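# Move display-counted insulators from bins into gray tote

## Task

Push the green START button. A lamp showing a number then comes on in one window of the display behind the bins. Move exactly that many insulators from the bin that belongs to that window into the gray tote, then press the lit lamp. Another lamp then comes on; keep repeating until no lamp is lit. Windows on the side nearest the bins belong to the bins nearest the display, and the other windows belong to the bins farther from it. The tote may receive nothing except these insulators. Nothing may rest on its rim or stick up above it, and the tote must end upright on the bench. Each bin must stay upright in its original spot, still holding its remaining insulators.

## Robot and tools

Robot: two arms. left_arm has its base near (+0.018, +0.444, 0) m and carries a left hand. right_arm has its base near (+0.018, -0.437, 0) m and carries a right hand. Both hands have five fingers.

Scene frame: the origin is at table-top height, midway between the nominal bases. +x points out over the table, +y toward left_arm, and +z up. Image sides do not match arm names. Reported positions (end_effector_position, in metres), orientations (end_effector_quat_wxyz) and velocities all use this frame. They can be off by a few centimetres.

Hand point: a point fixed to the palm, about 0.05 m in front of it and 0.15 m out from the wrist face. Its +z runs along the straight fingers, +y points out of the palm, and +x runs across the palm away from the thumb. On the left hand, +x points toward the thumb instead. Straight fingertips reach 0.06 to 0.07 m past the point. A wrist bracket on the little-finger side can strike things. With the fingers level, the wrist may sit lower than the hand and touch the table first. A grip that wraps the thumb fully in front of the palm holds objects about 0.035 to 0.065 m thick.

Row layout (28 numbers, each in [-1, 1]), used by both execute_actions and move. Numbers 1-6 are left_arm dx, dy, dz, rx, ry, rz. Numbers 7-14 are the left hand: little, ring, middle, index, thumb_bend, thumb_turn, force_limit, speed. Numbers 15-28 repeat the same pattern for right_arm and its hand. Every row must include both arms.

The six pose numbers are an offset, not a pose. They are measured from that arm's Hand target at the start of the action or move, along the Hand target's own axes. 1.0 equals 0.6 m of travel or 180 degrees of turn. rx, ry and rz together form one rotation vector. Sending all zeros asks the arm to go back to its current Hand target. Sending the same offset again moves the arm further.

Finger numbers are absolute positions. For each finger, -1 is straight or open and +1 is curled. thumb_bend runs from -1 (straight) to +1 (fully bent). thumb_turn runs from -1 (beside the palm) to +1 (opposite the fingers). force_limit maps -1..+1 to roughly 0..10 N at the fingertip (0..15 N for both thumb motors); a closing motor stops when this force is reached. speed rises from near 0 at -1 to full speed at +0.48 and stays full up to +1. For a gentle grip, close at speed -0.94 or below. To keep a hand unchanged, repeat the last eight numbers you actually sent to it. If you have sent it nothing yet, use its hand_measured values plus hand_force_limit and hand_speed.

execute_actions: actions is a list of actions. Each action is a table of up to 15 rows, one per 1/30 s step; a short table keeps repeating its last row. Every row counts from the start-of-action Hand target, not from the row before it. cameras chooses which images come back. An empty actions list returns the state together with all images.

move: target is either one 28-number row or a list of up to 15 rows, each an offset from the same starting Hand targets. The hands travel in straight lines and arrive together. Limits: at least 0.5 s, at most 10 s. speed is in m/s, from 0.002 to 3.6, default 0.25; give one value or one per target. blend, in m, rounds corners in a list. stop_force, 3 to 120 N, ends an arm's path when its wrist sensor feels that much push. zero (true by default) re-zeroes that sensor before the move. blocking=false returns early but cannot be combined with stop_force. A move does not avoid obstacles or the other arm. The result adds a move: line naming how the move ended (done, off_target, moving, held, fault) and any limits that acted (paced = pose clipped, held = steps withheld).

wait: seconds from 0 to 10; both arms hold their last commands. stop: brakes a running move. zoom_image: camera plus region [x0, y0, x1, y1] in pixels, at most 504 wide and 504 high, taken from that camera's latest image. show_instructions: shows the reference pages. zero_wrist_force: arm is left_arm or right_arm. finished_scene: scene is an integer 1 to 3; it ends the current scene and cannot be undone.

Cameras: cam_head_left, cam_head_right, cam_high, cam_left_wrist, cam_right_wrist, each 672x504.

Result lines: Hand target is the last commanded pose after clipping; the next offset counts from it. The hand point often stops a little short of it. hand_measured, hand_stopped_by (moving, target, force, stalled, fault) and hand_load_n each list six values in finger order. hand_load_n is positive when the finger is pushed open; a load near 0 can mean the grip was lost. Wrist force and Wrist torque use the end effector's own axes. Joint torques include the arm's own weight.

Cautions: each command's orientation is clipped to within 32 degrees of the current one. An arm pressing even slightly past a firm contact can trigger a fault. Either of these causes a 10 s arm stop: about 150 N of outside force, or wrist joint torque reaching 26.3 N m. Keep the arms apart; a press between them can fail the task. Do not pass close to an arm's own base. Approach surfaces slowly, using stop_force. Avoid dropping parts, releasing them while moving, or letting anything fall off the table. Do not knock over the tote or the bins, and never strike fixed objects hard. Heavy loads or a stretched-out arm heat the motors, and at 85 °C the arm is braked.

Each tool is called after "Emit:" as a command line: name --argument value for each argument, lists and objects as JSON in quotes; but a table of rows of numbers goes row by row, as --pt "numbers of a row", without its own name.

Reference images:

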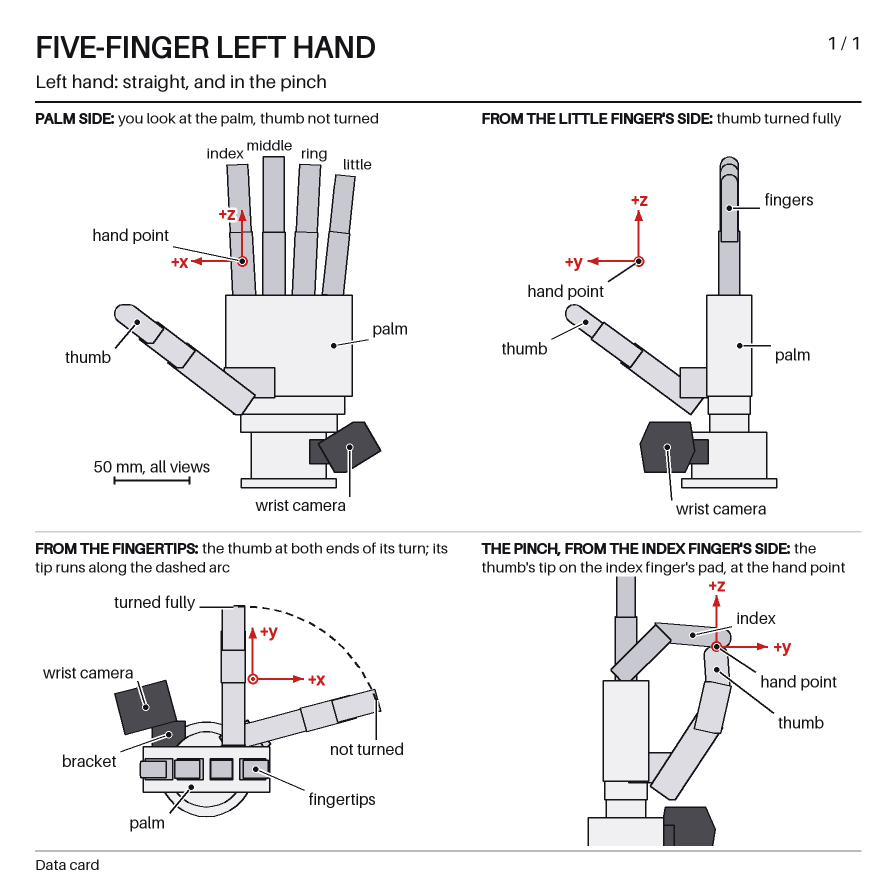

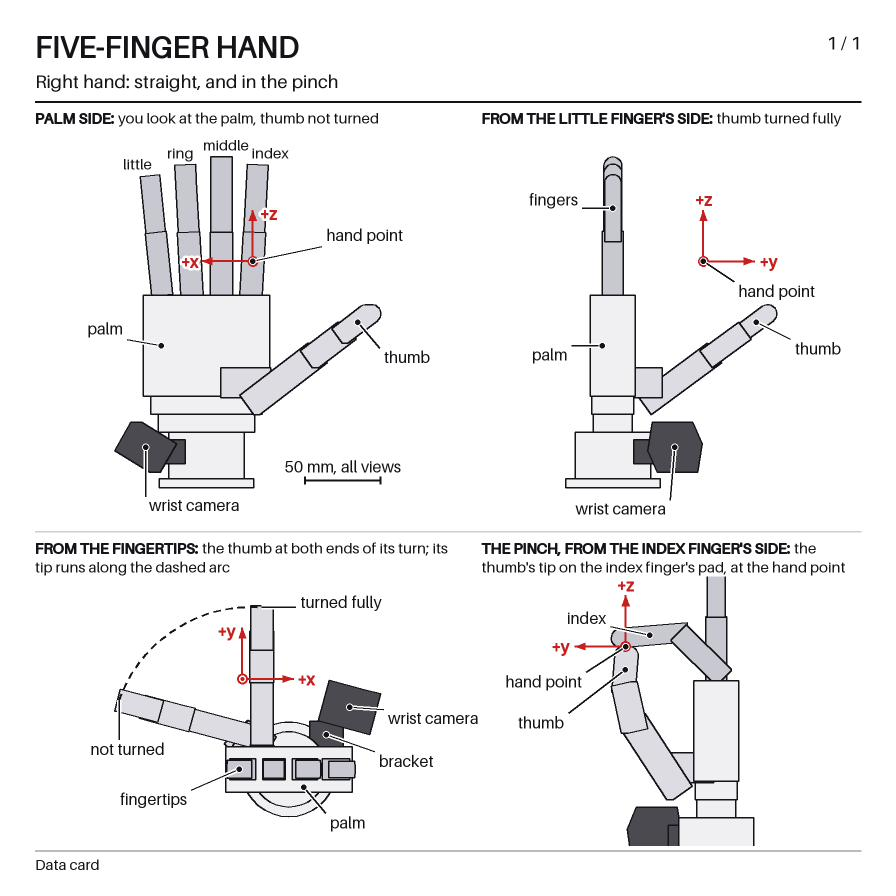

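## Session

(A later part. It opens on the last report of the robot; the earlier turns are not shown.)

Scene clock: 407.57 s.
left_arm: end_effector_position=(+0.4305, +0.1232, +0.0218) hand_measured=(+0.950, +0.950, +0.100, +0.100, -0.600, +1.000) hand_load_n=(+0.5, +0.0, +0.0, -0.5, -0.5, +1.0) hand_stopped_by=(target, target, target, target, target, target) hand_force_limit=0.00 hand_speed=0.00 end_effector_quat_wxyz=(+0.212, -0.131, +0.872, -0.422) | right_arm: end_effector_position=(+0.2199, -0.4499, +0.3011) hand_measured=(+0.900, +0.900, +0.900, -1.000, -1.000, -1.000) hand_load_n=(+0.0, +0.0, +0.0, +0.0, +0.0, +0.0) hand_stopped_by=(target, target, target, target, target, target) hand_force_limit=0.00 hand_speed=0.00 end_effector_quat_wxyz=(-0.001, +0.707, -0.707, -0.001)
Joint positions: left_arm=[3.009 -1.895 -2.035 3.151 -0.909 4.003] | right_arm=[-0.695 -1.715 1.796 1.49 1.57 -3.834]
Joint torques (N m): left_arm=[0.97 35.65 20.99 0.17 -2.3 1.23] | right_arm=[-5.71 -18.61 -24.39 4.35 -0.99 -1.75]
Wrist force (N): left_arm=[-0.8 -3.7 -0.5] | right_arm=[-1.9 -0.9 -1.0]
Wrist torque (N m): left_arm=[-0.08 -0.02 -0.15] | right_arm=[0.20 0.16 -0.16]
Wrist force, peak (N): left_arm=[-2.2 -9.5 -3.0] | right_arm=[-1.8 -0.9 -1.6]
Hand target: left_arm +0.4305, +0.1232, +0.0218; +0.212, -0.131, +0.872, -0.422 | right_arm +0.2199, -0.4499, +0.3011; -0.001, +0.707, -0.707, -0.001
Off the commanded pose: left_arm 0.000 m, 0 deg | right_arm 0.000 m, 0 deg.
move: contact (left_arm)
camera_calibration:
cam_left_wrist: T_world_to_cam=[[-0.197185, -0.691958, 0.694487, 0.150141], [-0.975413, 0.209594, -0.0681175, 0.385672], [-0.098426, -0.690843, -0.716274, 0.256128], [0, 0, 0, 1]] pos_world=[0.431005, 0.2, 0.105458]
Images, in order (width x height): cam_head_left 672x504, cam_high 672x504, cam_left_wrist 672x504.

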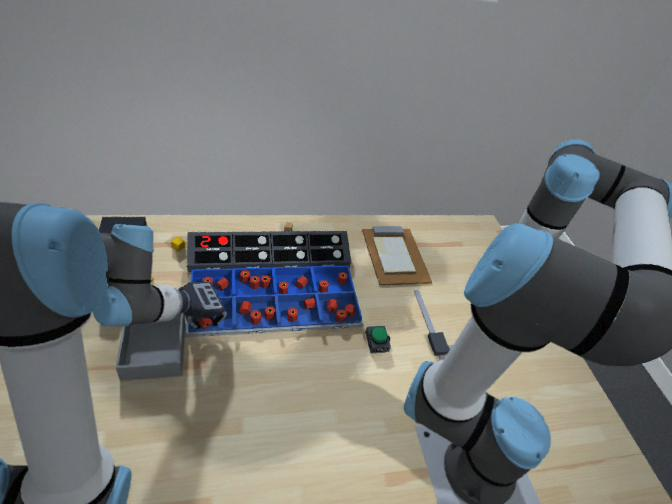

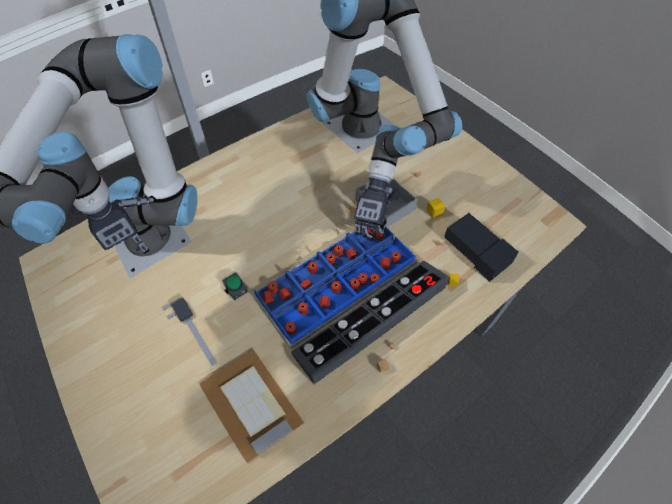

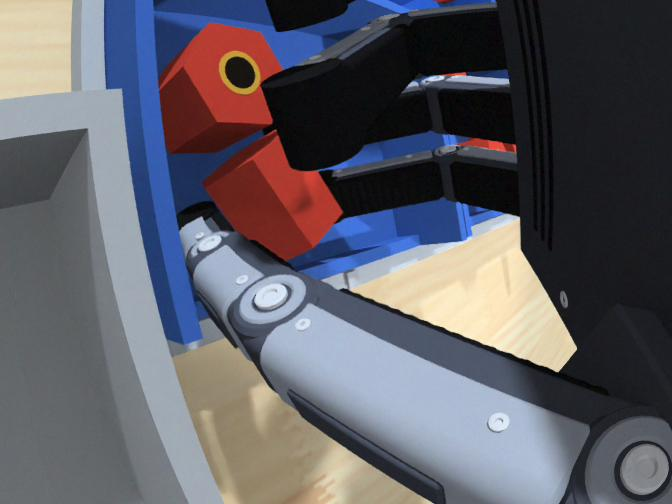

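Emit:
move --pt "-0.0009 -0.0026 -0.0018 0 0 0 0.95 0.95 0.1 0.1 -0.6 1 0 0 0 0 0 0 0 0 0.9 0.9 0.9 -1 -1 -1 0 0" --pt "-0.0009 -0.0026 -0.0018 0 0 0 0.95 0.95 0.6 0.6 -0.6 1 -0.4 -0.9 0 0 0 0 0 0 0.9 0.9 0.9 -1 -1 -1 0 0" --speed 0.05 --cameras '["cam_left_wrist"]'

Scene clock: 416.10 s.
left_arm: end_effector_position=(+0.4306, +0.1232, +0.0238) hand_measured=(+0.950, +0.950, +0.118, +0.182, -0.600, +1.000) hand_load_n=(+0.0, +0.5, +0.0, +3.0, +3.0, -0.5) hand_stopped_by=(target, target, force, force, target, target) hand_force_limit=-0.40 hand_speed=-0.90 end_effector_quat_wxyz=(+0.212, -0.131, +0.872, -0.422) | right_arm: end_effector_position=(+0.2199, -0.4499, +0.3011) hand_measured=(+0.900, +0.900, +0.900, -1.000, -1.000, -1.000) hand_load_n=(+0.0, +0.0, +0.0, +0.0, +0.0, +0.0) hand_stopped_by=(target, target, target, target, target, target) hand_force_limit=0.00 hand_speed=0.00 end_effector_quat_wxyz=(-0.001, +0.707, -0.707, -0.001)
Joint positions: left_arm=[3.009 -1.892 -2.033 3.146 -0.909 4.003] | right_arm=[-0.695 -1.715 1.796 1.49 1.57 -3.834]
Joint torques (N m): left_arm=[4.73 21.14 13.85 0.5 0.81 0.81] | right_arm=[-4.65 -18.34 -23.29 4.38 -0.85 -1.73]
Wrist force (N): left_arm=[-0.1 -0.7 0.7] | right_arm=[-1.8 -0.9 -1.2]
Wrist torque (N m): left_arm=[-0.07 -0.01 -0.14] | right_arm=[0.21 0.15 -0.14]
Wrist force, peak (N): left_arm=[-0.9 -3.9 -0.4] | right_arm=[-2.1 -0.9 -1.3]
Hand target: left_arm +0.4305, +0.1232, +0.0237; +0.212, -0.131, +0.872, -0.422 | right_arm +0.2199, -0.4499, +0.3011; -0.001, +0.707, -0.707, -0.001
Off the commanded pose: left_arm 0.000 m, 0 deg | right_arm 0.000 m, 0 deg.
move: done
camera_calibration:
cam_left_wrist: T_world_to_cam=[[-0.197254, -0.691957, 0.694468, 0.148734], [-0.975409, 0.209574, -0.0682361, 0.385942], [-0.0983256, -0.69085, -0.716281, 0.25746], [0, 0, 0, 1]] pos_world=[0.431105, 0.1999, 0.107458]
Images, in order (width x height): cam_left_wrist 672x504.

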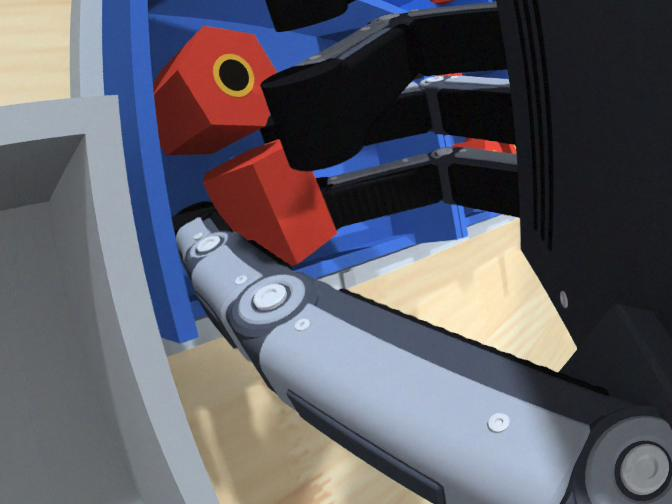

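Emit:
move --target '[-0.0259,-0.0791,-0.0554,0,0,0,0.95,0.95,0.6,0.6,-0.6,1,-0.4,-0.9,0,0,0,0,0,0,0.9,0.9,0.9,-1,-1,-1,0,0]' --speed 0.1 --cameras '["cam_left_wrist","cam_high"]'

Scene clock: 420.67 s.
left_arm: end_effector_position=(+0.4306, +0.1231, +0.0838) hand_measured=(+0.950, +0.950, +0.118, +0.182, -0.600, +1.000) hand_load_n=(+0.0, +0.0, +0.0, +3.0, +3.0, -0.5) hand_stopped_by=(target, target, force, force, target, target) hand_force_limit=-0.40 hand_speed=-0.90 end_effector_quat_wxyz=(+0.212, -0.131, +0.872, -0.422) | right_arm: end_effector_position=(+0.2199, -0.4499, +0.3011) hand_measured=(+0.900, +0.900, +0.900, -1.000, -1.000, -1.000) hand_load_n=(+0.0, +0.0, +0.0, +0.0, +0.0, +0.0) hand_stopped_by=(target, target, target, target, target, target) hand_force_limit=0.00 hand_speed=0.00 end_effector_quat_wxyz=(-0.001, +0.707, -0.707, -0.001)
Joint positions: left_arm=[3.009 -1.791 -1.971 2.984 -0.909 4.003] | right_arm=[-0.695 -1.715 1.796 1.49 1.57 -3.834]
Joint torques (N m): left_arm=[5.11 21.05 8.09 -2.31 -1.66 1.81] | right_arm=[-3.8 -19.45 -24.15 4.29 -0.93 -1.78]
Wrist force (N): left_arm=[-0.3 -0.4 0.3] | right_arm=[-1.7 -0.9 -1.0]
Wrist torque (N m): left_arm=[-0.07 0.01 -0.13] | right_arm=[0.21 0.13 -0.14]
Wrist force, peak (N): left_arm=[-0.7 -1.1 -0.4] | right_arm=[-1.9 -1.0 -1.2]
Hand target: left_arm +0.4306, +0.1232, +0.0837; +0.212, -0.131, +0.872, -0.422 | right_arm +0.2199, -0.4499, +0.3011; -0.001, +0.707, -0.707, -0.001
Off the commanded pose: left_arm 0.000 m, 0 deg | right_arm 0.000 m, 0 deg.
move: done
camera_calibration:
cam_left_wrist: T_world_to_cam=[[-0.197317, -0.691896, 0.694511, 0.107073], [-0.975397, 0.209608, -0.0683007, 0.390035], [-0.098318, -0.690901, -0.716233, 0.300436], [0, 0, 0, 1]] pos_world=[0.431105, 0.199901, 0.167458]
Images, in order (width x height): cam_high 672x504, cam_left_wrist 672x504.

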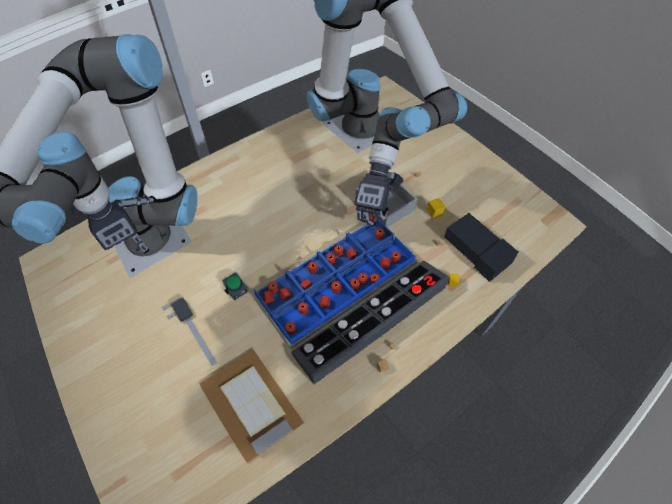

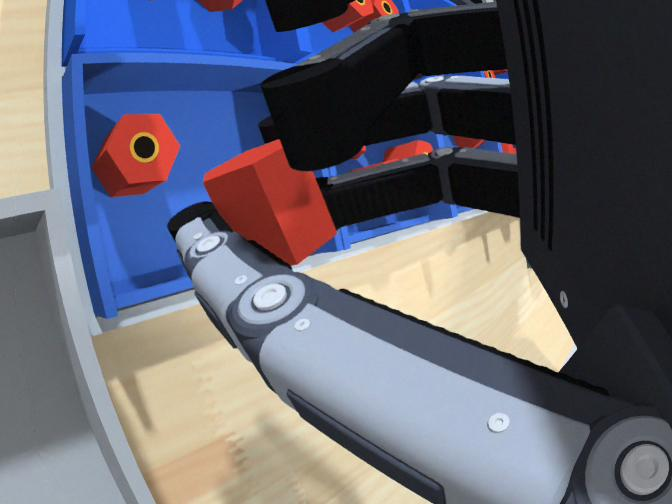

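Emit:
move --pt "-0.0085 -0.0205 -0.087 0 0 0 0.95 0.95 0.6 0.6 -0.6 1 -0.4 -0.9 0 0 0 0 0 0 0.9 0.9 0.9 -1 -1 -1 0 0" --pt "0.0273 0.0688 -0.2192 0 0 0 0.95 0.95 0.6 0.6 -0.6 1 -0.4 -0.9 0 0 0 0 0 0 0.9 0.9 0.9 -1 -1 -1 0 0" --speed 0.15 --blend '[0.02,0]' --cameras '["cam_left_wrist","cam_high","cam_head_right"]'

Scene clock: 441.37 s.
left_arm: end_effector_position=(+0.3511, +0.2310, +0.1198) hand_measured=(+0.950, +0.950, +0.118, +0.182, -0.600, +1.000) hand_load_n=(+0.0, +0.0, +0.0, +3.0, +3.0, -0.5) hand_stopped_by=(target, target, force, force, target, target) hand_force_limit=-0.40 hand_speed=-0.90 end_effector_quat_wxyz=(+0.212, -0.131, +0.872, -0.422) | right_arm: end_effector_position=(+0.2199, -0.4499, +0.3011) hand_measured=(+0.900, +0.900, +0.900, -1.000, -1.000, -1.000) hand_load_n=(+0.0, +0.0, +0.0, +0.0, +0.0, +0.0) hand_stopped_by=(target, target, target, target, target, target) hand_force_limit=0.00 hand_speed=0.00 end_effector_quat_wxyz=(-0.001, +0.707, -0.707, -0.001)
Joint positions: left_arm=[3.422 -1.538 -2.23 2.647 -0.663 4.478] | right_arm=[-0.695 -1.715 1.796 1.49 1.57 -3.834]
Joint torques (N m): left_arm=[8.06 22.58 5.86 -3.6 -0.25 2.05] | right_arm=[-3.02 -18.57 -23.58 4.35 -1.13 -1.65]
Wrist force (N): left_arm=[-0.4 -0.5 0.1] | right_arm=[-1.5 -0.9 -1.0]
Wrist torque (N m): left_arm=[-0.07 0.01 -0.06] | right_arm=[0.21 0.11 -0.13]
Wrist force, peak (N): left_arm=[-0.3 0.1 1.6] | right_arm=[-1.9 -0.9 -1.5]
Hand target: left_arm +0.3510, +0.2310, +0.1198; +0.212, -0.131, +0.872, -0.422 | right_arm +0.2199, -0.4499, +0.3011; -0.001, +0.707, -0.707, -0.001
Off the commanded pose: left_arm 0.000 m, 0 deg | right_arm 0.000 m, 0 deg.
move: done
camera_calibration:
cam_left_wrist: T_world_to_cam=[[-0.197119, -0.691986, 0.694478, 0.141004], [-0.975436, 0.209479, -0.0681381, 0.292354], [-0.0983281, -0.69085, -0.71628, 0.392949], [0, 0, 0, 1]] pos_world=[0.351605, 0.3078, 0.203458]
Images, in order (width x height): cam_head_right 672x504, cam_high 672x504, cam_left_wrist 672x504.

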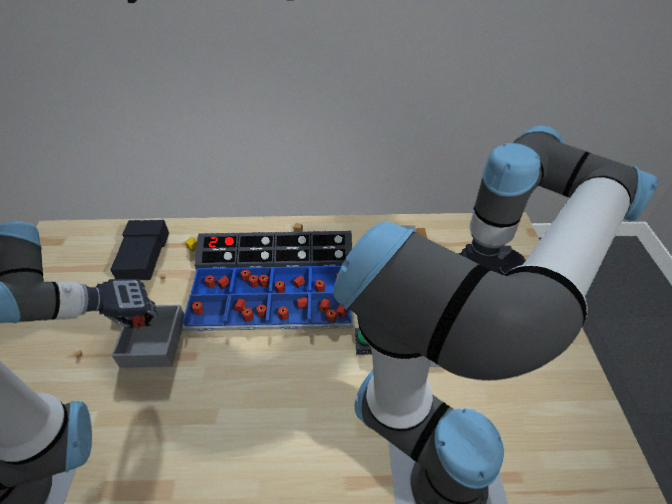

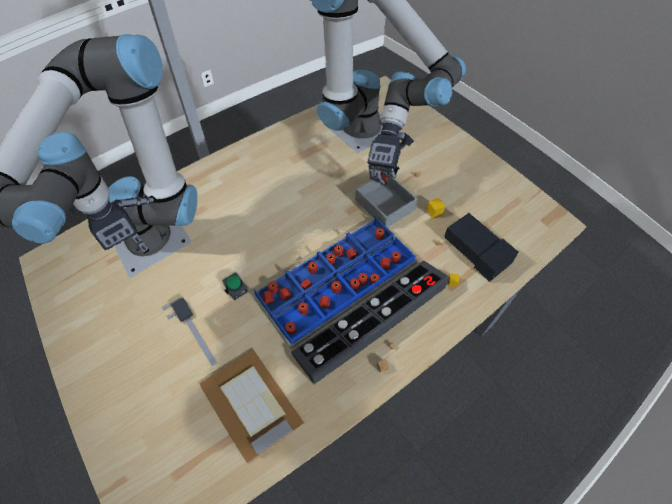

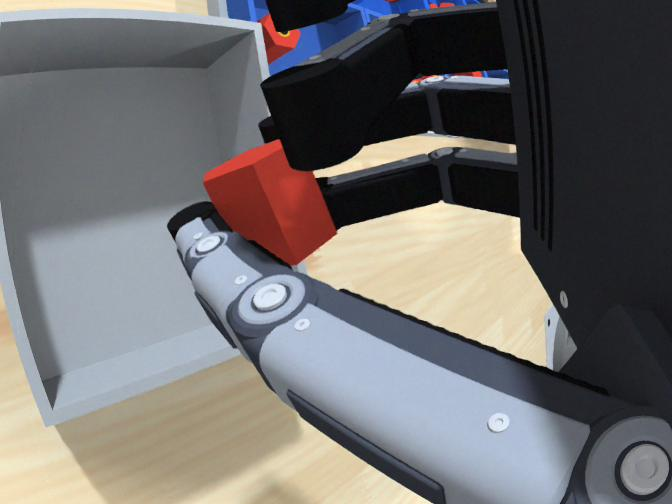

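Emit:
move --target '[0.0288,0.1253,0.0655,0,0,0,0.95,0.95,0.6,0.6,-0.6,1,-0.4,-0.9,0,0,0,0,0,0,0.9,0.9,0.9,-1,-1,-1,0,0]' --speed 0.08 --stop_force 4 --cameras '["cam_left_wrist","cam_head_left"]'

Scene clock: 451.10 s.
left_arm: end_effector_position=(+0.3510, +0.2431, +0.0340) hand_measured=(+0.950, +0.950, +0.118, +0.182, -0.600, +1.000) hand_load_n=(+0.5, +0.0, +0.0, +3.0, +3.0, -0.5) hand_stopped_by=(target, target, force, force, target, target) hand_force_limit=-0.40 hand_speed=-0.90 end_effector_quat_wxyz=(+0.212, -0.131, +0.872, -0.422) | right_arm: end_effector_position=(+0.2199, -0.4499, +0.3011) hand_measured=(+0.900, +0.900, +0.900, -1.000, -1.000, -1.000) hand_load_n=(+0.0, +0.0, +0.0, +0.0, +0.0, +0.0) hand_stopped_by=(target, target, target, target, target, target) hand_force_limit=0.00 hand_speed=0.00 end_effector_quat_wxyz=(-0.001, +0.707, -0.707, -0.001)
Joint positions: left_arm=[3.476 -1.737 -2.341 2.892 -0.641 4.56] | right_arm=[-0.695 -1.715 1.796 1.49 1.57 -3.834]
Joint torques (N m): left_arm=[-7.26 6.52 18.85 -0.96 -1.33 -0.82] | right_arm=[-2.45 -18.52 -23.45 4.39 -1.06 -1.78]
Wrist force (N): left_arm=[-0.3 -0.3 -0.1] | right_arm=[-1.9 -0.8 -1.1]
Wrist torque (N m): left_arm=[-0.02 0.00 -0.09] | right_arm=[0.22 0.18 -0.15]
Wrist force, peak (N): left_arm=[-0.5 -1.1 -0.3] | right_arm=[-1.8 -1.1 -1.4]
Hand target: left_arm +0.3510, +0.2431, +0.0340; +0.212, -0.131, +0.872, -0.422 | right_arm +0.2199, -0.4499, +0.3011; -0.001, +0.707, -0.707, -0.001
Off the commanded pose: left_arm 0.000 m, 0 deg | right_arm 0.000 m, 0 deg.
move: done
camera_calibration:
cam_left_wrist: T_world_to_cam=[[-0.197185, -0.691958, 0.694487, 0.208888], [-0.975413, 0.209594, -0.0681175, 0.283835], [-0.098426, -0.690843, -0.716274, 0.339945], [0, 0, 0, 1]] pos_world=[0.351505, 0.3199, 0.117758]
Images, in order (width x height): cam_head_left 672x504, cam_left_wrist 672x504.

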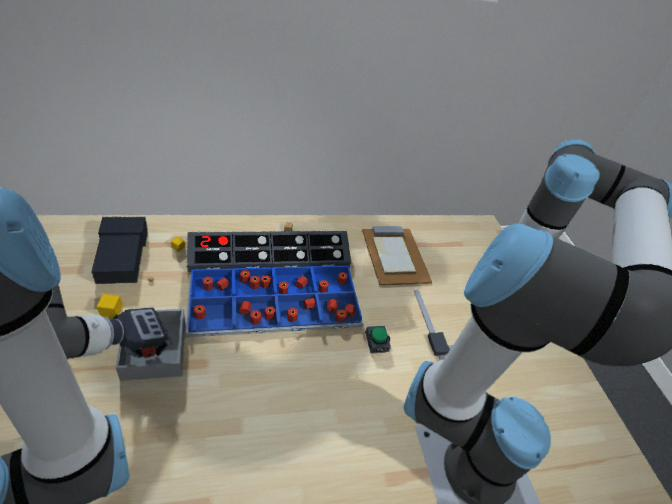

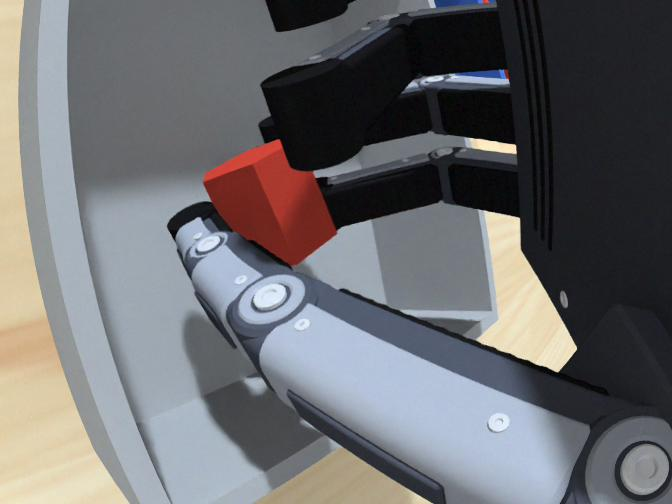

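Emit:
move --pt "0.0035 0.0106 0.0074 0 0 0 0.95 0.95 0.6 0.6 -0.6 1 -0.4 -0.9 0 0 0 0 0 0 0.9 0.9 0.9 -1 -1 -1 0 0" --pt "0.0035 0.0106 0.0074 0 0 0 0.95 0.95 -0.1 -0.1 -0.6 1 -0.4 -0.7 0 0 0 0 0 0 0.9 0.9 0.9 -1 -1 -1 0 0" --pt "-0.0388 -0.1187 -0.0831 0 0 0 0.95 0.95 -0.1 -0.1 -0.6 1 -0.4 -0.7 0 0 0 0 0 0 0.9 0.9 0.9 -1 -1 -1 0 0" --speed 0.12 --cameras '["cam_left_wrist"]'

Scene clock: 460.73 s.
left_arm: end_effector_position=(+0.3510, +0.2431, +0.1240) hand_measured=(+0.950, +0.950, -0.100, -0.100, -0.600, +1.000) hand_load_n=(+0.0, +0.0, +0.0, +0.0, +0.0, +0.0) hand_stopped_by=(target, target, target, target, target, target) hand_force_limit=-0.40 hand_speed=-0.70 end_effector_quat_wxyz=(+0.212, -0.131, +0.872, -0.422) | right_arm: end_effector_position=(+0.2199, -0.4499, +0.3011) hand_measured=(+0.900, +0.900, +0.900, -1.000, -1.000, -1.000) hand_load_n=(+0.0, +0.0, +0.0, +0.0, +0.0, +0.0) hand_stopped_by=(target, target, target, target, target, target) hand_force_limit=0.00 hand_speed=0.00 end_effector_quat_wxyz=(-0.001, +0.707, -0.707, -0.001)
Joint positions: left_arm=[3.476 -1.538 -2.235 2.588 -0.641 4.56] | right_arm=[-0.695 -1.715 1.796 1.49 1.57 -3.834]
Joint torques (N m): left_arm=[-0.72 16.1 13.58 -3.66 3.62 -1.28] | right_arm=[-1.58 -18.69 -23.93 4.33 -0.99 -1.75]
Wrist force (N): left_arm=[-0.4 -0.4 0.1] | right_arm=[-1.8 -0.7 -0.9]
Wrist torque (N m): left_arm=[-0.05 -0.01 -0.14] | right_arm=[0.23 0.16 -0.15]
Wrist force, peak (N): left_arm=[-0.5 -1.4 -0.6] | right_arm=[-2.1 -0.6 -1.3]
Hand target: left_arm +0.3510, +0.2431, +0.1240; +0.212, -0.131, +0.872, -0.422 | right_arm +0.2199, -0.4499, +0.3011; -0.001, +0.707, -0.707, -0.001
Off the commanded pose: left_arm 0.000 m, 0 deg | right_arm 0.000 m, 0 deg.
move: done
camera_calibration:
cam_left_wrist: T_world_to_cam=[[-0.197261, -0.692006, 0.694417, 0.14651], [-0.975408, 0.209578, -0.0682304, 0.289985], [-0.098319, -0.6908, -0.71633, 0.404298], [0, 0, 0, 1]] pos_world=[0.351505, 0.3199, 0.207657]
Images, in order (width x height): cam_left_wrist 672x504.

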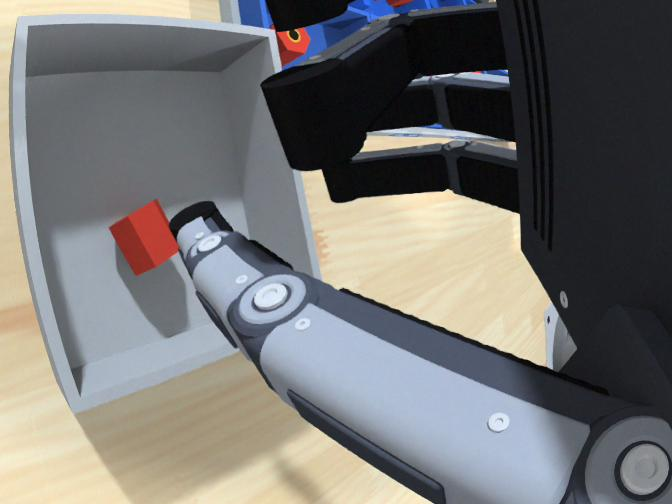

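Emit:
move --target '[-0.0673,-0.0828,0.252,-0.0389,0,0,0.95,0.95,0.135,0.135,-0.7,1,-0.4,-0.5,0,0,0,0,0,0,0.9,0.9,0.9,-1,-1,-1,0,0]' --speed 0.2 --cameras '["cam_left_wrist"]'

Scene clock: 486.87 s.
left_arm: end_effector_position=(+0.4614, +0.1265, +0.0900) hand_measured=(+0.950, +0.950, +0.134, +0.134, -0.700, +1.000) hand_load_n=(+0.0, +0.0, +0.0, +0.0, +0.0, +0.0) hand_stopped_by=(target, target, target, target, target, target) hand_force_limit=-0.40 hand_speed=-0.50 end_effector_quat_wxyz=(+0.203, -0.144, +0.896, -0.368) | right_arm: end_effector_position=(+0.2199, -0.4499, +0.3011) hand_measured=(+0.900, +0.900, +0.900, -1.000, -1.000, -1.000) hand_load_n=(+0.0, +0.0, +0.0, +0.0, +0.0, +0.0) hand_stopped_by=(target, target, target, target, target, target) hand_force_limit=0.00 hand_speed=0.00 end_effector_quat_wxyz=(-0.001, +0.707, -0.707, -0.001)
Joint positions: left_arm=[2.966 -1.869 -1.808 2.824 -1.032 4.019] | right_arm=[-0.695 -1.715 1.796 1.49 1.57 -3.834]
Joint torques (N m): left_arm=[-7.03 16.51 24.18 0.16 -1.33 -1.09] | right_arm=[0.04 -18.36 -24.2 4.38 -0.99 -1.71]
Wrist force (N): left_arm=[-0.2 -0.5 0.3] | right_arm=[-1.5 -0.8 -1.0]
Wrist torque (N m): left_arm=[-0.06 -0.01 -0.13] | right_arm=[0.22 0.11 -0.13]
Wrist force, peak (N): left_arm=[-0.8 -1.4 1.8] | right_arm=[-2.1 -1.1 -1.1]
Hand target: left_arm +0.4615, +0.1265, +0.0899; +0.203, -0.144, +0.896, -0.368 | right_arm +0.2199, -0.4499, +0.3011; -0.001, +0.707, -0.707, -0.001
Off the commanded pose: left_arm 0.000 m, 0 deg | right_arm 0.000 m, 0 deg.
move: done
camera_calibration:
cam_left_wrist: T_world_to_cam=[[-0.141326, -0.76787, 0.624822, 0.101272], [-0.983236, 0.182331, 0.00168005, 0.420588], [-0.115214, -0.61411, -0.780766, 0.314089], [0, 0, 0, 1]] pos_world=[0.464037, 0.193963, 0.181246]
Images, in order (width x height): cam_left_wrist 672x504.

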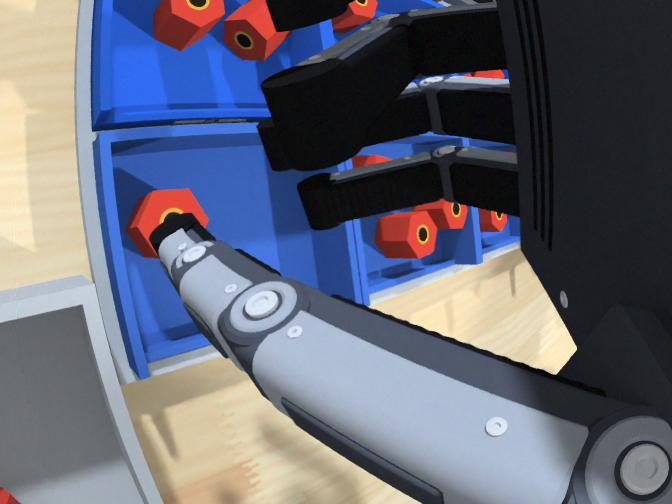

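Emit:
move --target '[0.0287,0.0796,0.0716,0,0,0,0.95,0.95,0.135,0.135,-0.7,1,-0.4,-0.5,0,0,0,0,0,0,0.9,0.9,0.9,-1,-1,-1,0,0]' --speed 0.05 --stop_force 4 --cameras '["cam_left_wrist"]'

Scene clock: 495.07 s.
left_arm: end_effector_position=(+0.4614, +0.1265, +0.0281) hand_measured=(+0.950, +0.950, +0.134, +0.134, -0.698, +1.000) hand_load_n=(+0.0, +0.5, +0.0, -0.5, -5.0, +3.5) hand_stopped_by=(target, target, target, target, target, target) hand_force_limit=-0.40 hand_speed=-0.50 end_effector_quat_wxyz=(+0.203, -0.144, +0.896, -0.368) | right_arm: end_effector_position=(+0.2199, -0.4499, +0.3011) hand_measured=(+0.900, +0.900, +0.900, -1.000, -1.000, -1.000) hand_load_n=(+0.0, +0.0, +0.0, +0.0, +0.0, +0.0) hand_stopped_by=(target, target, target, target, target, target) hand_force_limit=0.00 hand_speed=0.00 end_effector_quat_wxyz=(-0.001, +0.707, -0.707, -0.001)
Joint positions: left_arm=[2.966 -1.956 -1.876 2.979 -1.032 4.019] | right_arm=[-0.695 -1.715 1.796 1.49 1.57 -3.834]
Joint torques (N m): left_arm=[10.29 19.06 4.9 0.08 -3.09 1.64] | right_arm=[0.51 -18.51 -23.99 4.47 -0.99 -1.76]
Wrist force (N): left_arm=[2.0 -4.9 2.3] | right_arm=[-1.6 -0.8 -1.1]
Wrist torque (N m): left_arm=[-0.11 -0.03 -0.15] | right_arm=[0.23 0.12 -0.13]
Wrist force, peak (N): left_arm=[1.4 -11.4 1.9] | right_arm=[-2.2 -1.3 -1.3]
Hand target: left_arm +0.4614, +0.1265, +0.0280; +0.203, -0.144, +0.896, -0.368 (not the last commanded pose) | right_arm +0.2199, -0.4499, +0.3011; -0.001, +0.707, -0.707, -0.001
Off the commanded pose: left_arm 0.005 m, 0 deg | right_arm 0.000 m, 0 deg.
move: contact (left_arm)
camera_calibration:
cam_left_wrist: T_world_to_cam=[[-0.141203, -0.76799, 0.624703, 0.139929], [-0.983265, 0.182173, 0.00170815, 0.420733], [-0.115116, -0.614007, -0.780861, 0.265704], [0, 0, 0, 1]] pos_world=[0.464038, 0.193962, 0.119345]
Images, in order (width x height): cam_left_wrist 672x504.

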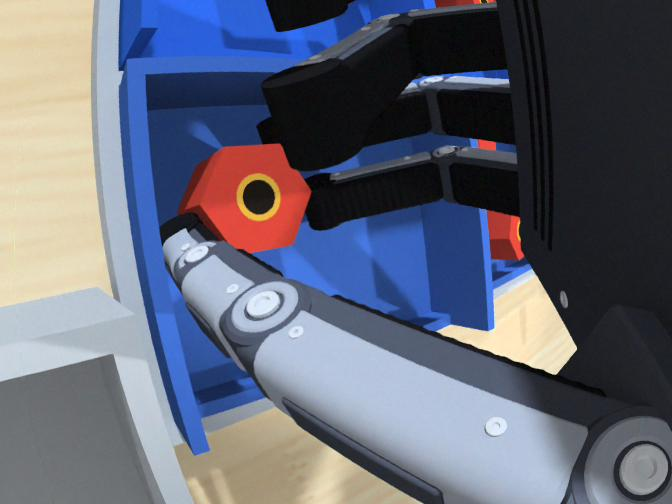

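Emit:
move --target '[0.0045,-0.0078,0.0065,0,0,0,0.95,0.95,0.135,0.135,-0.7,1,-0.4,-0.5,0,0,0,0,0,0,0.9,0.9,0.9,-1,-1,-1,0,0]' --speed 0.03 --cameras '["cam_left_wrist"]'

Scene clock: 501.70 s.
left_arm: end_effector_position=(+0.4614, +0.1198, +0.0282) hand_measured=(+0.950, +0.950, +0.134, +0.134, -0.700, +1.000) hand_load_n=(+0.0, +0.0, +0.0, +0.0, +0.0, +0.0) hand_stopped_by=(target, target, target, target, target, target) hand_force_limit=-0.40 hand_speed=-0.50 end_effector_quat_wxyz=(+0.203, -0.144, +0.896, -0.368) | right_arm: end_effector_position=(+0.2199, -0.4499, +0.3011) hand_measured=(+0.900, +0.900, +0.900, -1.000, -1.000, -1.000) hand_load_n=(+0.0, +0.0, +0.0, +0.0, +0.0, +0.0) hand_stopped_by=(target, target, target, target, target, target) hand_force_limit=0.00 hand_speed=0.00 end_effector_quat_wxyz=(-0.001, +0.707, -0.707, -0.001)
Joint positions: left_arm=[2.949 -1.961 -1.866 2.982 -1.043 4.004] | right_arm=[-0.695 -1.715 1.796 1.49 1.57 -3.834]
Joint torques (N m): left_arm=[8.73 26.7 11.56 -0.4 0.73 1.05] | right_arm=[0.95 -18.64 -24.08 4.4 -1.01 -1.64]
Wrist force (N): left_arm=[-0.3 -0.3 0.0] | right_arm=[-1.5 -0.6 -0.9]
Wrist torque (N m): left_arm=[-0.02 0.01 -0.05] | right_arm=[0.24 0.10 -0.12]
Wrist force, peak (N): left_arm=[2.0 -5.1 2.4] | right_arm=[-2.1 -0.9 -1.4]
Hand target: left_arm +0.4614, +0.1199, +0.0282; +0.203, -0.144, +0.896, -0.368 | right_arm +0.2199, -0.4499, +0.3011; -0.001, +0.707, -0.707, -0.001
Off the commanded pose: left_arm 0.000 m, 0 deg | right_arm 0.000 m, 0 deg.
move: done
camera_calibration:
cam_left_wrist: T_world_to_cam=[[-0.141129, -0.768003, 0.624703, 0.134689], [-0.983275, 0.182116, 0.00175653, 0.421964], [-0.115117, -0.614007, -0.78086, 0.261669], [0, 0, 0, 1]] pos_world=[0.464038, 0.187262, 0.119445]
Images, in order (width x height): cam_left_wrist 672x504.

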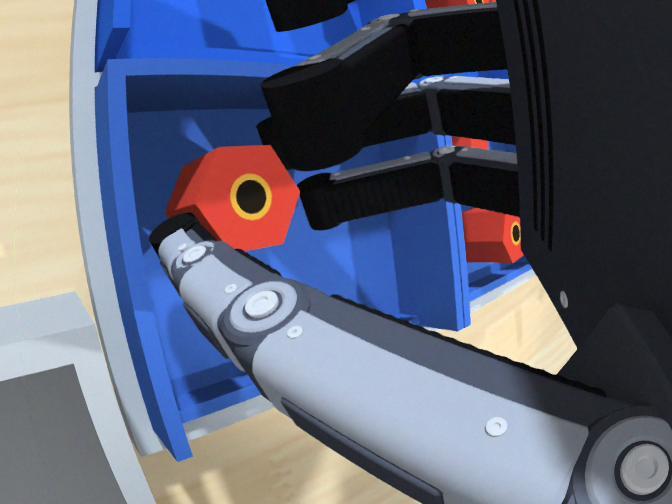

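Emit:
move --pt "0.0018 0.005 0.0045 0 0 0 0.95 0.95 0.135 0.135 -0.7 1 -0.4 -0.5 0 0 0 0 0 0 0.9 0.9 0.9 -1 -1 -1 0 0" --pt "0.0018 0.005 0.0045 0 0 0 0.95 0.95 0.6 0.6 -0.7 1 -0.3 -0.9 0 0 0 0 0 0 0.9 0.9 0.9 -1 -1 -1 0 0" --pt "-0.0345 -0.0957 -0.0862 0 0 0 0.95 0.95 0.6 0.6 -0.7 1 -0.3 -0.9 0 0 0 0 0 0 0.9 0.9 0.9 -1 -1 -1 0 0" --speed 0.08 --cameras '["cam_left_wrist"]'

Scene clock: 511.33 s.
left_arm: end_effector_position=(+0.4614, +0.1198, +0.1082) hand_measured=(+0.950, +0.950, +0.234, +0.600, -0.702, +1.000) hand_load_n=(+0.0, +0.0, +4.5, -0.5, +5.5, -0.5) hand_stopped_by=(target, target, force, target, target, target) hand_force_limit=-0.30 hand_speed=-0.90 end_effector_quat_wxyz=(+0.204, -0.144, +0.896, -0.368) | right_arm: end_effector_position=(+0.2199, -0.4499, +0.3011) hand_measured=(+0.900, +0.900, +0.900, -1.000, -1.000, -1.000) hand_load_n=(+0.0, +0.5, +0.0, +0.0, +0.0, +0.0) hand_stopped_by=(target, target, target, target, target, target) hand_force_limit=0.00 hand_speed=0.00 end_effector_quat_wxyz=(-0.001, +0.707, -0.707, -0.001)
Joint positions: left_arm=[2.949 -1.853 -1.775 2.783 -1.043 4.004] | right_arm=[-0.695 -1.715 1.796 1.49 1.57 -3.834]
Joint torques (N m): left_arm=[-2.16 18.74 9.2 -1.74 -1.62 1.59] | right_arm=[2.21 -17.79 -23.82 4.39 -1.02 -1.64]
Wrist force (N): left_arm=[-0.2 -0.3 0.3] | right_arm=[-1.6 -0.8 -1.0]
Wrist torque (N m): left_arm=[-0.05 0.00 -0.06] | right_arm=[0.22 0.13 -0.14]
Wrist force, peak (N): left_arm=[-1.3 -1.5 -1.0] | right_arm=[-2.0 -1.0 -1.4]
Hand target: left_arm +0.4614, +0.1199, +0.1082; +0.203, -0.144, +0.896, -0.368 | right_arm +0.2199, -0.4499, +0.3011; -0.001, +0.707, -0.707, -0.001
Off the commanded pose: left_arm 0.000 m, 0 deg | right_arm 0.000 m, 0 deg.
move: done
camera_calibration:
cam_left_wrist: T_world_to_cam=[[-0.141376, -0.767879, 0.6248, 0.0847226], [-0.983252, 0.182246, 0.00149564, 0.421839], [-0.115016, -0.614124, -0.780784, 0.324176], [0, 0, 0, 1]] pos_world=[0.464037, 0.187263, 0.199546]
Images, in order (width x height): cam_left_wrist 672x504.

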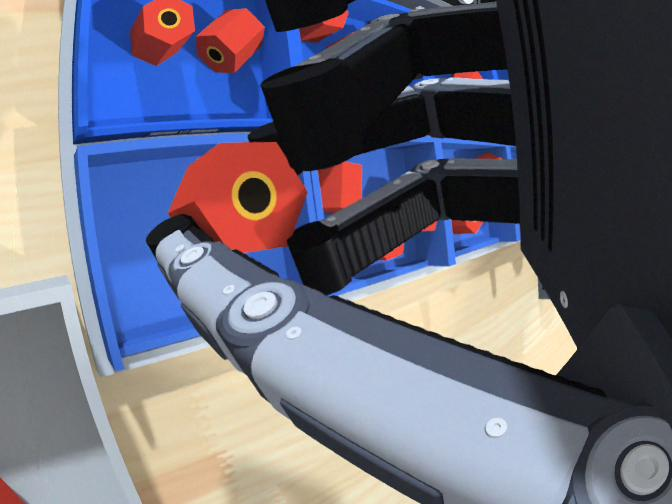

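Emit:
move --target '[0.0205,0.1327,-0.1732,-0.1222,-0.339,-0.3052,0.95,0.95,0.6,0.6,-0.7,1,-0.3,-0.9,0,0,0,0,0,0,0.9,0.9,0.9,-1,-1,-1,0,0]' --speed 0.25 --cameras '["cam_left_wrist"]'

Scene clock: 535.83 s.
left_arm: end_effector_position=(+0.3931, +0.2319, +0.1150) hand_measured=(+0.950, +0.950, +0.234, +0.600, -0.702, +1.000) hand_load_n=(+0.0, +0.0, +4.5, -0.5, +5.5, -0.5) hand_stopped_by=(target, target, force, target, target, target) hand_force_limit=-0.30 hand_speed=-0.90 end_effector_quat_wxyz=(-0.399, +0.711, -0.563, +0.134) | right_arm: end_effector_position=(+0.2199, -0.4499, +0.3011) hand_measured=(+0.900, +0.900, +0.900, -1.000, -1.000, -1.000) hand_load_n=(+0.5, +0.0, +0.0, +0.0, +0.0, +0.0) hand_stopped_by=(target, target, target, target, target, target) hand_force_limit=0.00 hand_speed=0.00 end_effector_quat_wxyz=(-0.001, +0.707, -0.707, -0.001)
Joint positions: left_arm=[2.637 -1.813 -1.859 2.613 -2.306 2.614] | right_arm=[-0.695 -1.715 1.796 1.49 1.57 -3.834]
Joint torques (N m): left_arm=[8.35 34.81 5.26 -3.38 -1.03 -1.74] | right_arm=[3.05 -18.82 -23.76 4.37 -0.97 -1.56]
Wrist force (N): left_arm=[-0.4 -0.3 0.5] | right_arm=[-1.7 -0.9 -1.1]
Wrist torque (N m): left_arm=[-0.05 0.05 -0.13] | right_arm=[0.21 0.13 -0.14]
Wrist force, peak (N): left_arm=[-0.5 -0.2 0.7] | right_arm=[-2.0 -1.2 -1.3]
Hand target: left_arm +0.3931, +0.2320, +0.1151; -0.399, +0.711, -0.563, +0.134 | right_arm +0.2199, -0.4499, +0.3011; -0.001, +0.707, -0.707, -0.001
Off the commanded pose: left_arm 0.000 m, 0 deg | right_arm 0.000 m, 0 deg.
move: done
camera_calibration:
cam_left_wrist: T_world_to_cam=[[0.752568, -0.208249, 0.624719, -0.32425], [-0.267462, -0.963568, 0.000995135, 0.318619], [0.601752, -0.167838, -0.780849, 0.00524768], [0, 0, 0, 1]] pos_world=[0.326081, 0.240368, 0.206346]
Images, in order (width x height): cam_left_wrist 672x504.

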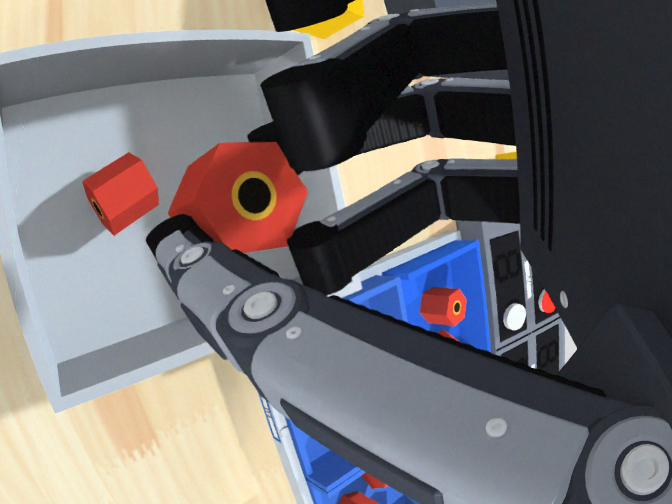

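Emit:
move --pt "0.0382 0.1059 0.0953 0 0 0 0.95 0.95 0.6 0.6 -0.7 1 -0.3 -0.9 0 0 0 0 0 0 0.9 0.9 0.9 -1 -1 -1 0 0" --pt "0.0382 0.1059 0.0953 0 0 0 0.95 0.95 0.05 0.05 -0.7 1 -0.3 -0.7 0 0 0 0 0 0 0.9 0.9 0.9 -1 -1 -1 0 0" --pt "-0.0065 -0.0179 -0.0162 0 0 0 0.95 0.95 0.05 0.05 -0.7 1 -0.3 -0.7 0 0 0 0 0 0 0.9 0.9 0.9 -1 -1 -1 0 0" --speed 0.12 --cameras '["cam_left_wrist","cam_high","cam_head_right","cam_head_left"]'

Scene clock: 547.77 s.
left_arm: end_effector_position=(+0.3931, +0.2320, +0.1301) hand_measured=(+0.950, +0.950, +0.050, +0.050, -0.700, +1.000) hand_load_n=(+0.0, +0.0, -0.5, +0.0, +0.0, +0.0) hand_stopped_by=(target, target, target, target, target, target) hand_force_limit=-0.30 hand_speed=-0.70 end_effector_quat_wxyz=(-0.399, +0.711, -0.563, +0.134) | right_arm: end_effector_position=(+0.2199, -0.4499, +0.3011) hand_measured=(+0.900, +0.900, +0.900, -1.000, -1.000, -1.000) hand_load_n=(+0.0, +0.0, +0.0, +0.0, +0.0, +0.0) hand_stopped_by=(target, target, target, target, target, target) hand_force_limit=0.00 hand_speed=0.00 end_effector_quat_wxyz=(-0.001, +0.707, -0.707, -0.001)
Joint positions: left_arm=[2.637 -1.795 -1.838 2.574 -2.307 2.614] | right_arm=[-0.695 -1.715 1.796 1.49 1.57 -3.834]
Joint torques (N m): left_arm=[-5.14 22.67 12.72 -3.26 -0.7 -1.21] | right_arm=[3.08 -18.13 -23.6 4.24 -1.03 -1.83]
Wrist force (N): left_arm=[-0.4 -0.6 0.3] | right_arm=[-1.6 -1.0 -1.5]
Wrist torque (N m): left_arm=[-0.08 0.04 -0.10] | right_arm=[0.22 0.14 -0.14]
Wrist force, peak (N): left_arm=[-3.0 -4.1 -2.9] | right_arm=[-2.0 -1.2 -1.3]
Hand target: left_arm +0.3930, +0.2320, +0.1301; -0.399, +0.711, -0.563, +0.134 | right_arm +0.2199, -0.4499, +0.3011; -0.001, +0.707, -0.707, -0.001
Off the commanded pose: left_arm 0.000 m, 0 deg | right_arm 0.000 m, 0 deg.
move: done
camera_calibration:
cam_left_wrist: T_world_to_cam=[[0.752561, -0.207993, 0.624813, -0.3337], [-0.267207, -0.963639, 0.00105448, 0.318526], [0.601874, -0.167748, -0.780774, 0.016883], [0, 0, 0, 1]] pos_world=[0.326081, 0.240369, 0.221346]
Images, in order (width x height): cam_head_left 672x504, cam_head_right 672x504, cam_high 672x504, cam_left_wrist 672x504.

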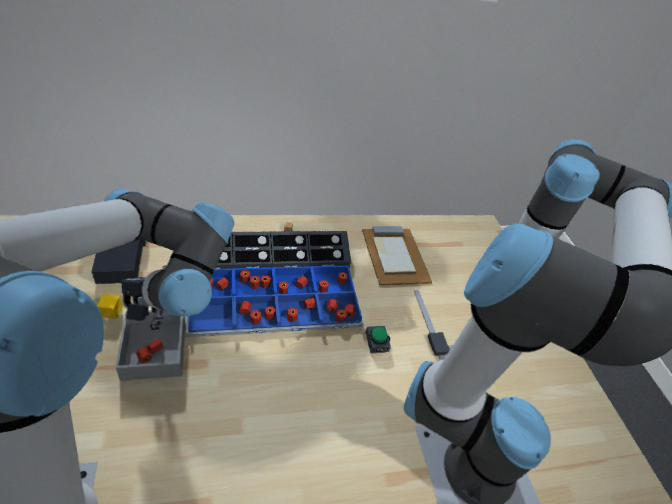

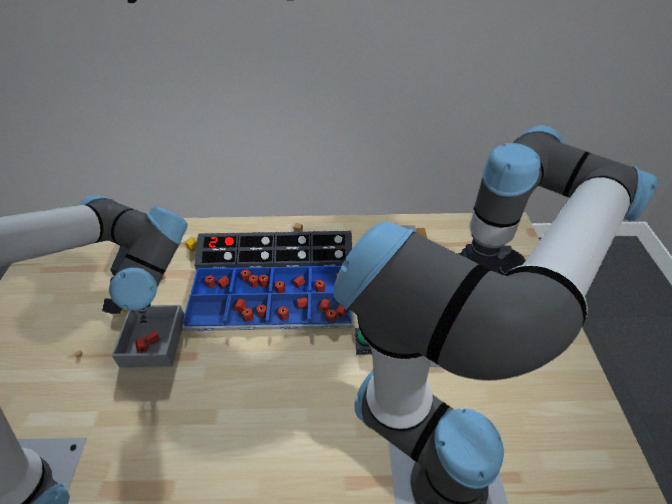

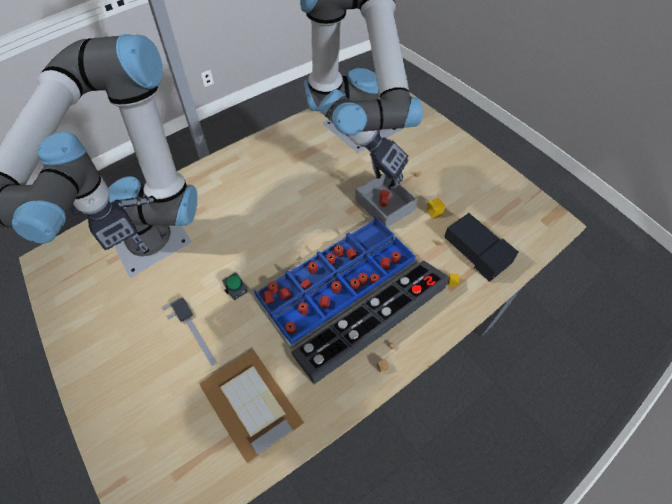

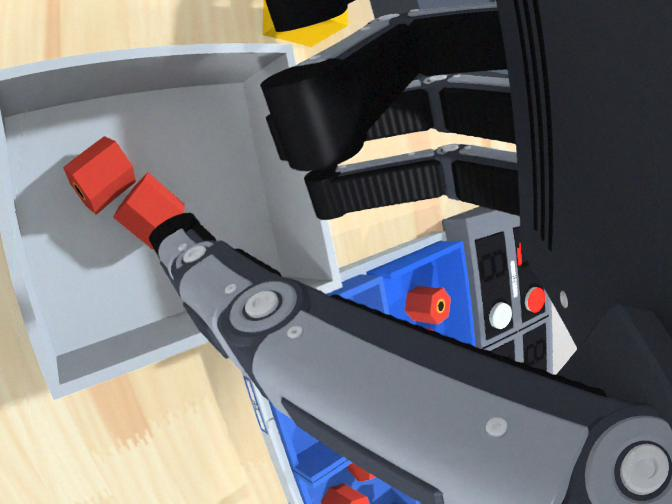

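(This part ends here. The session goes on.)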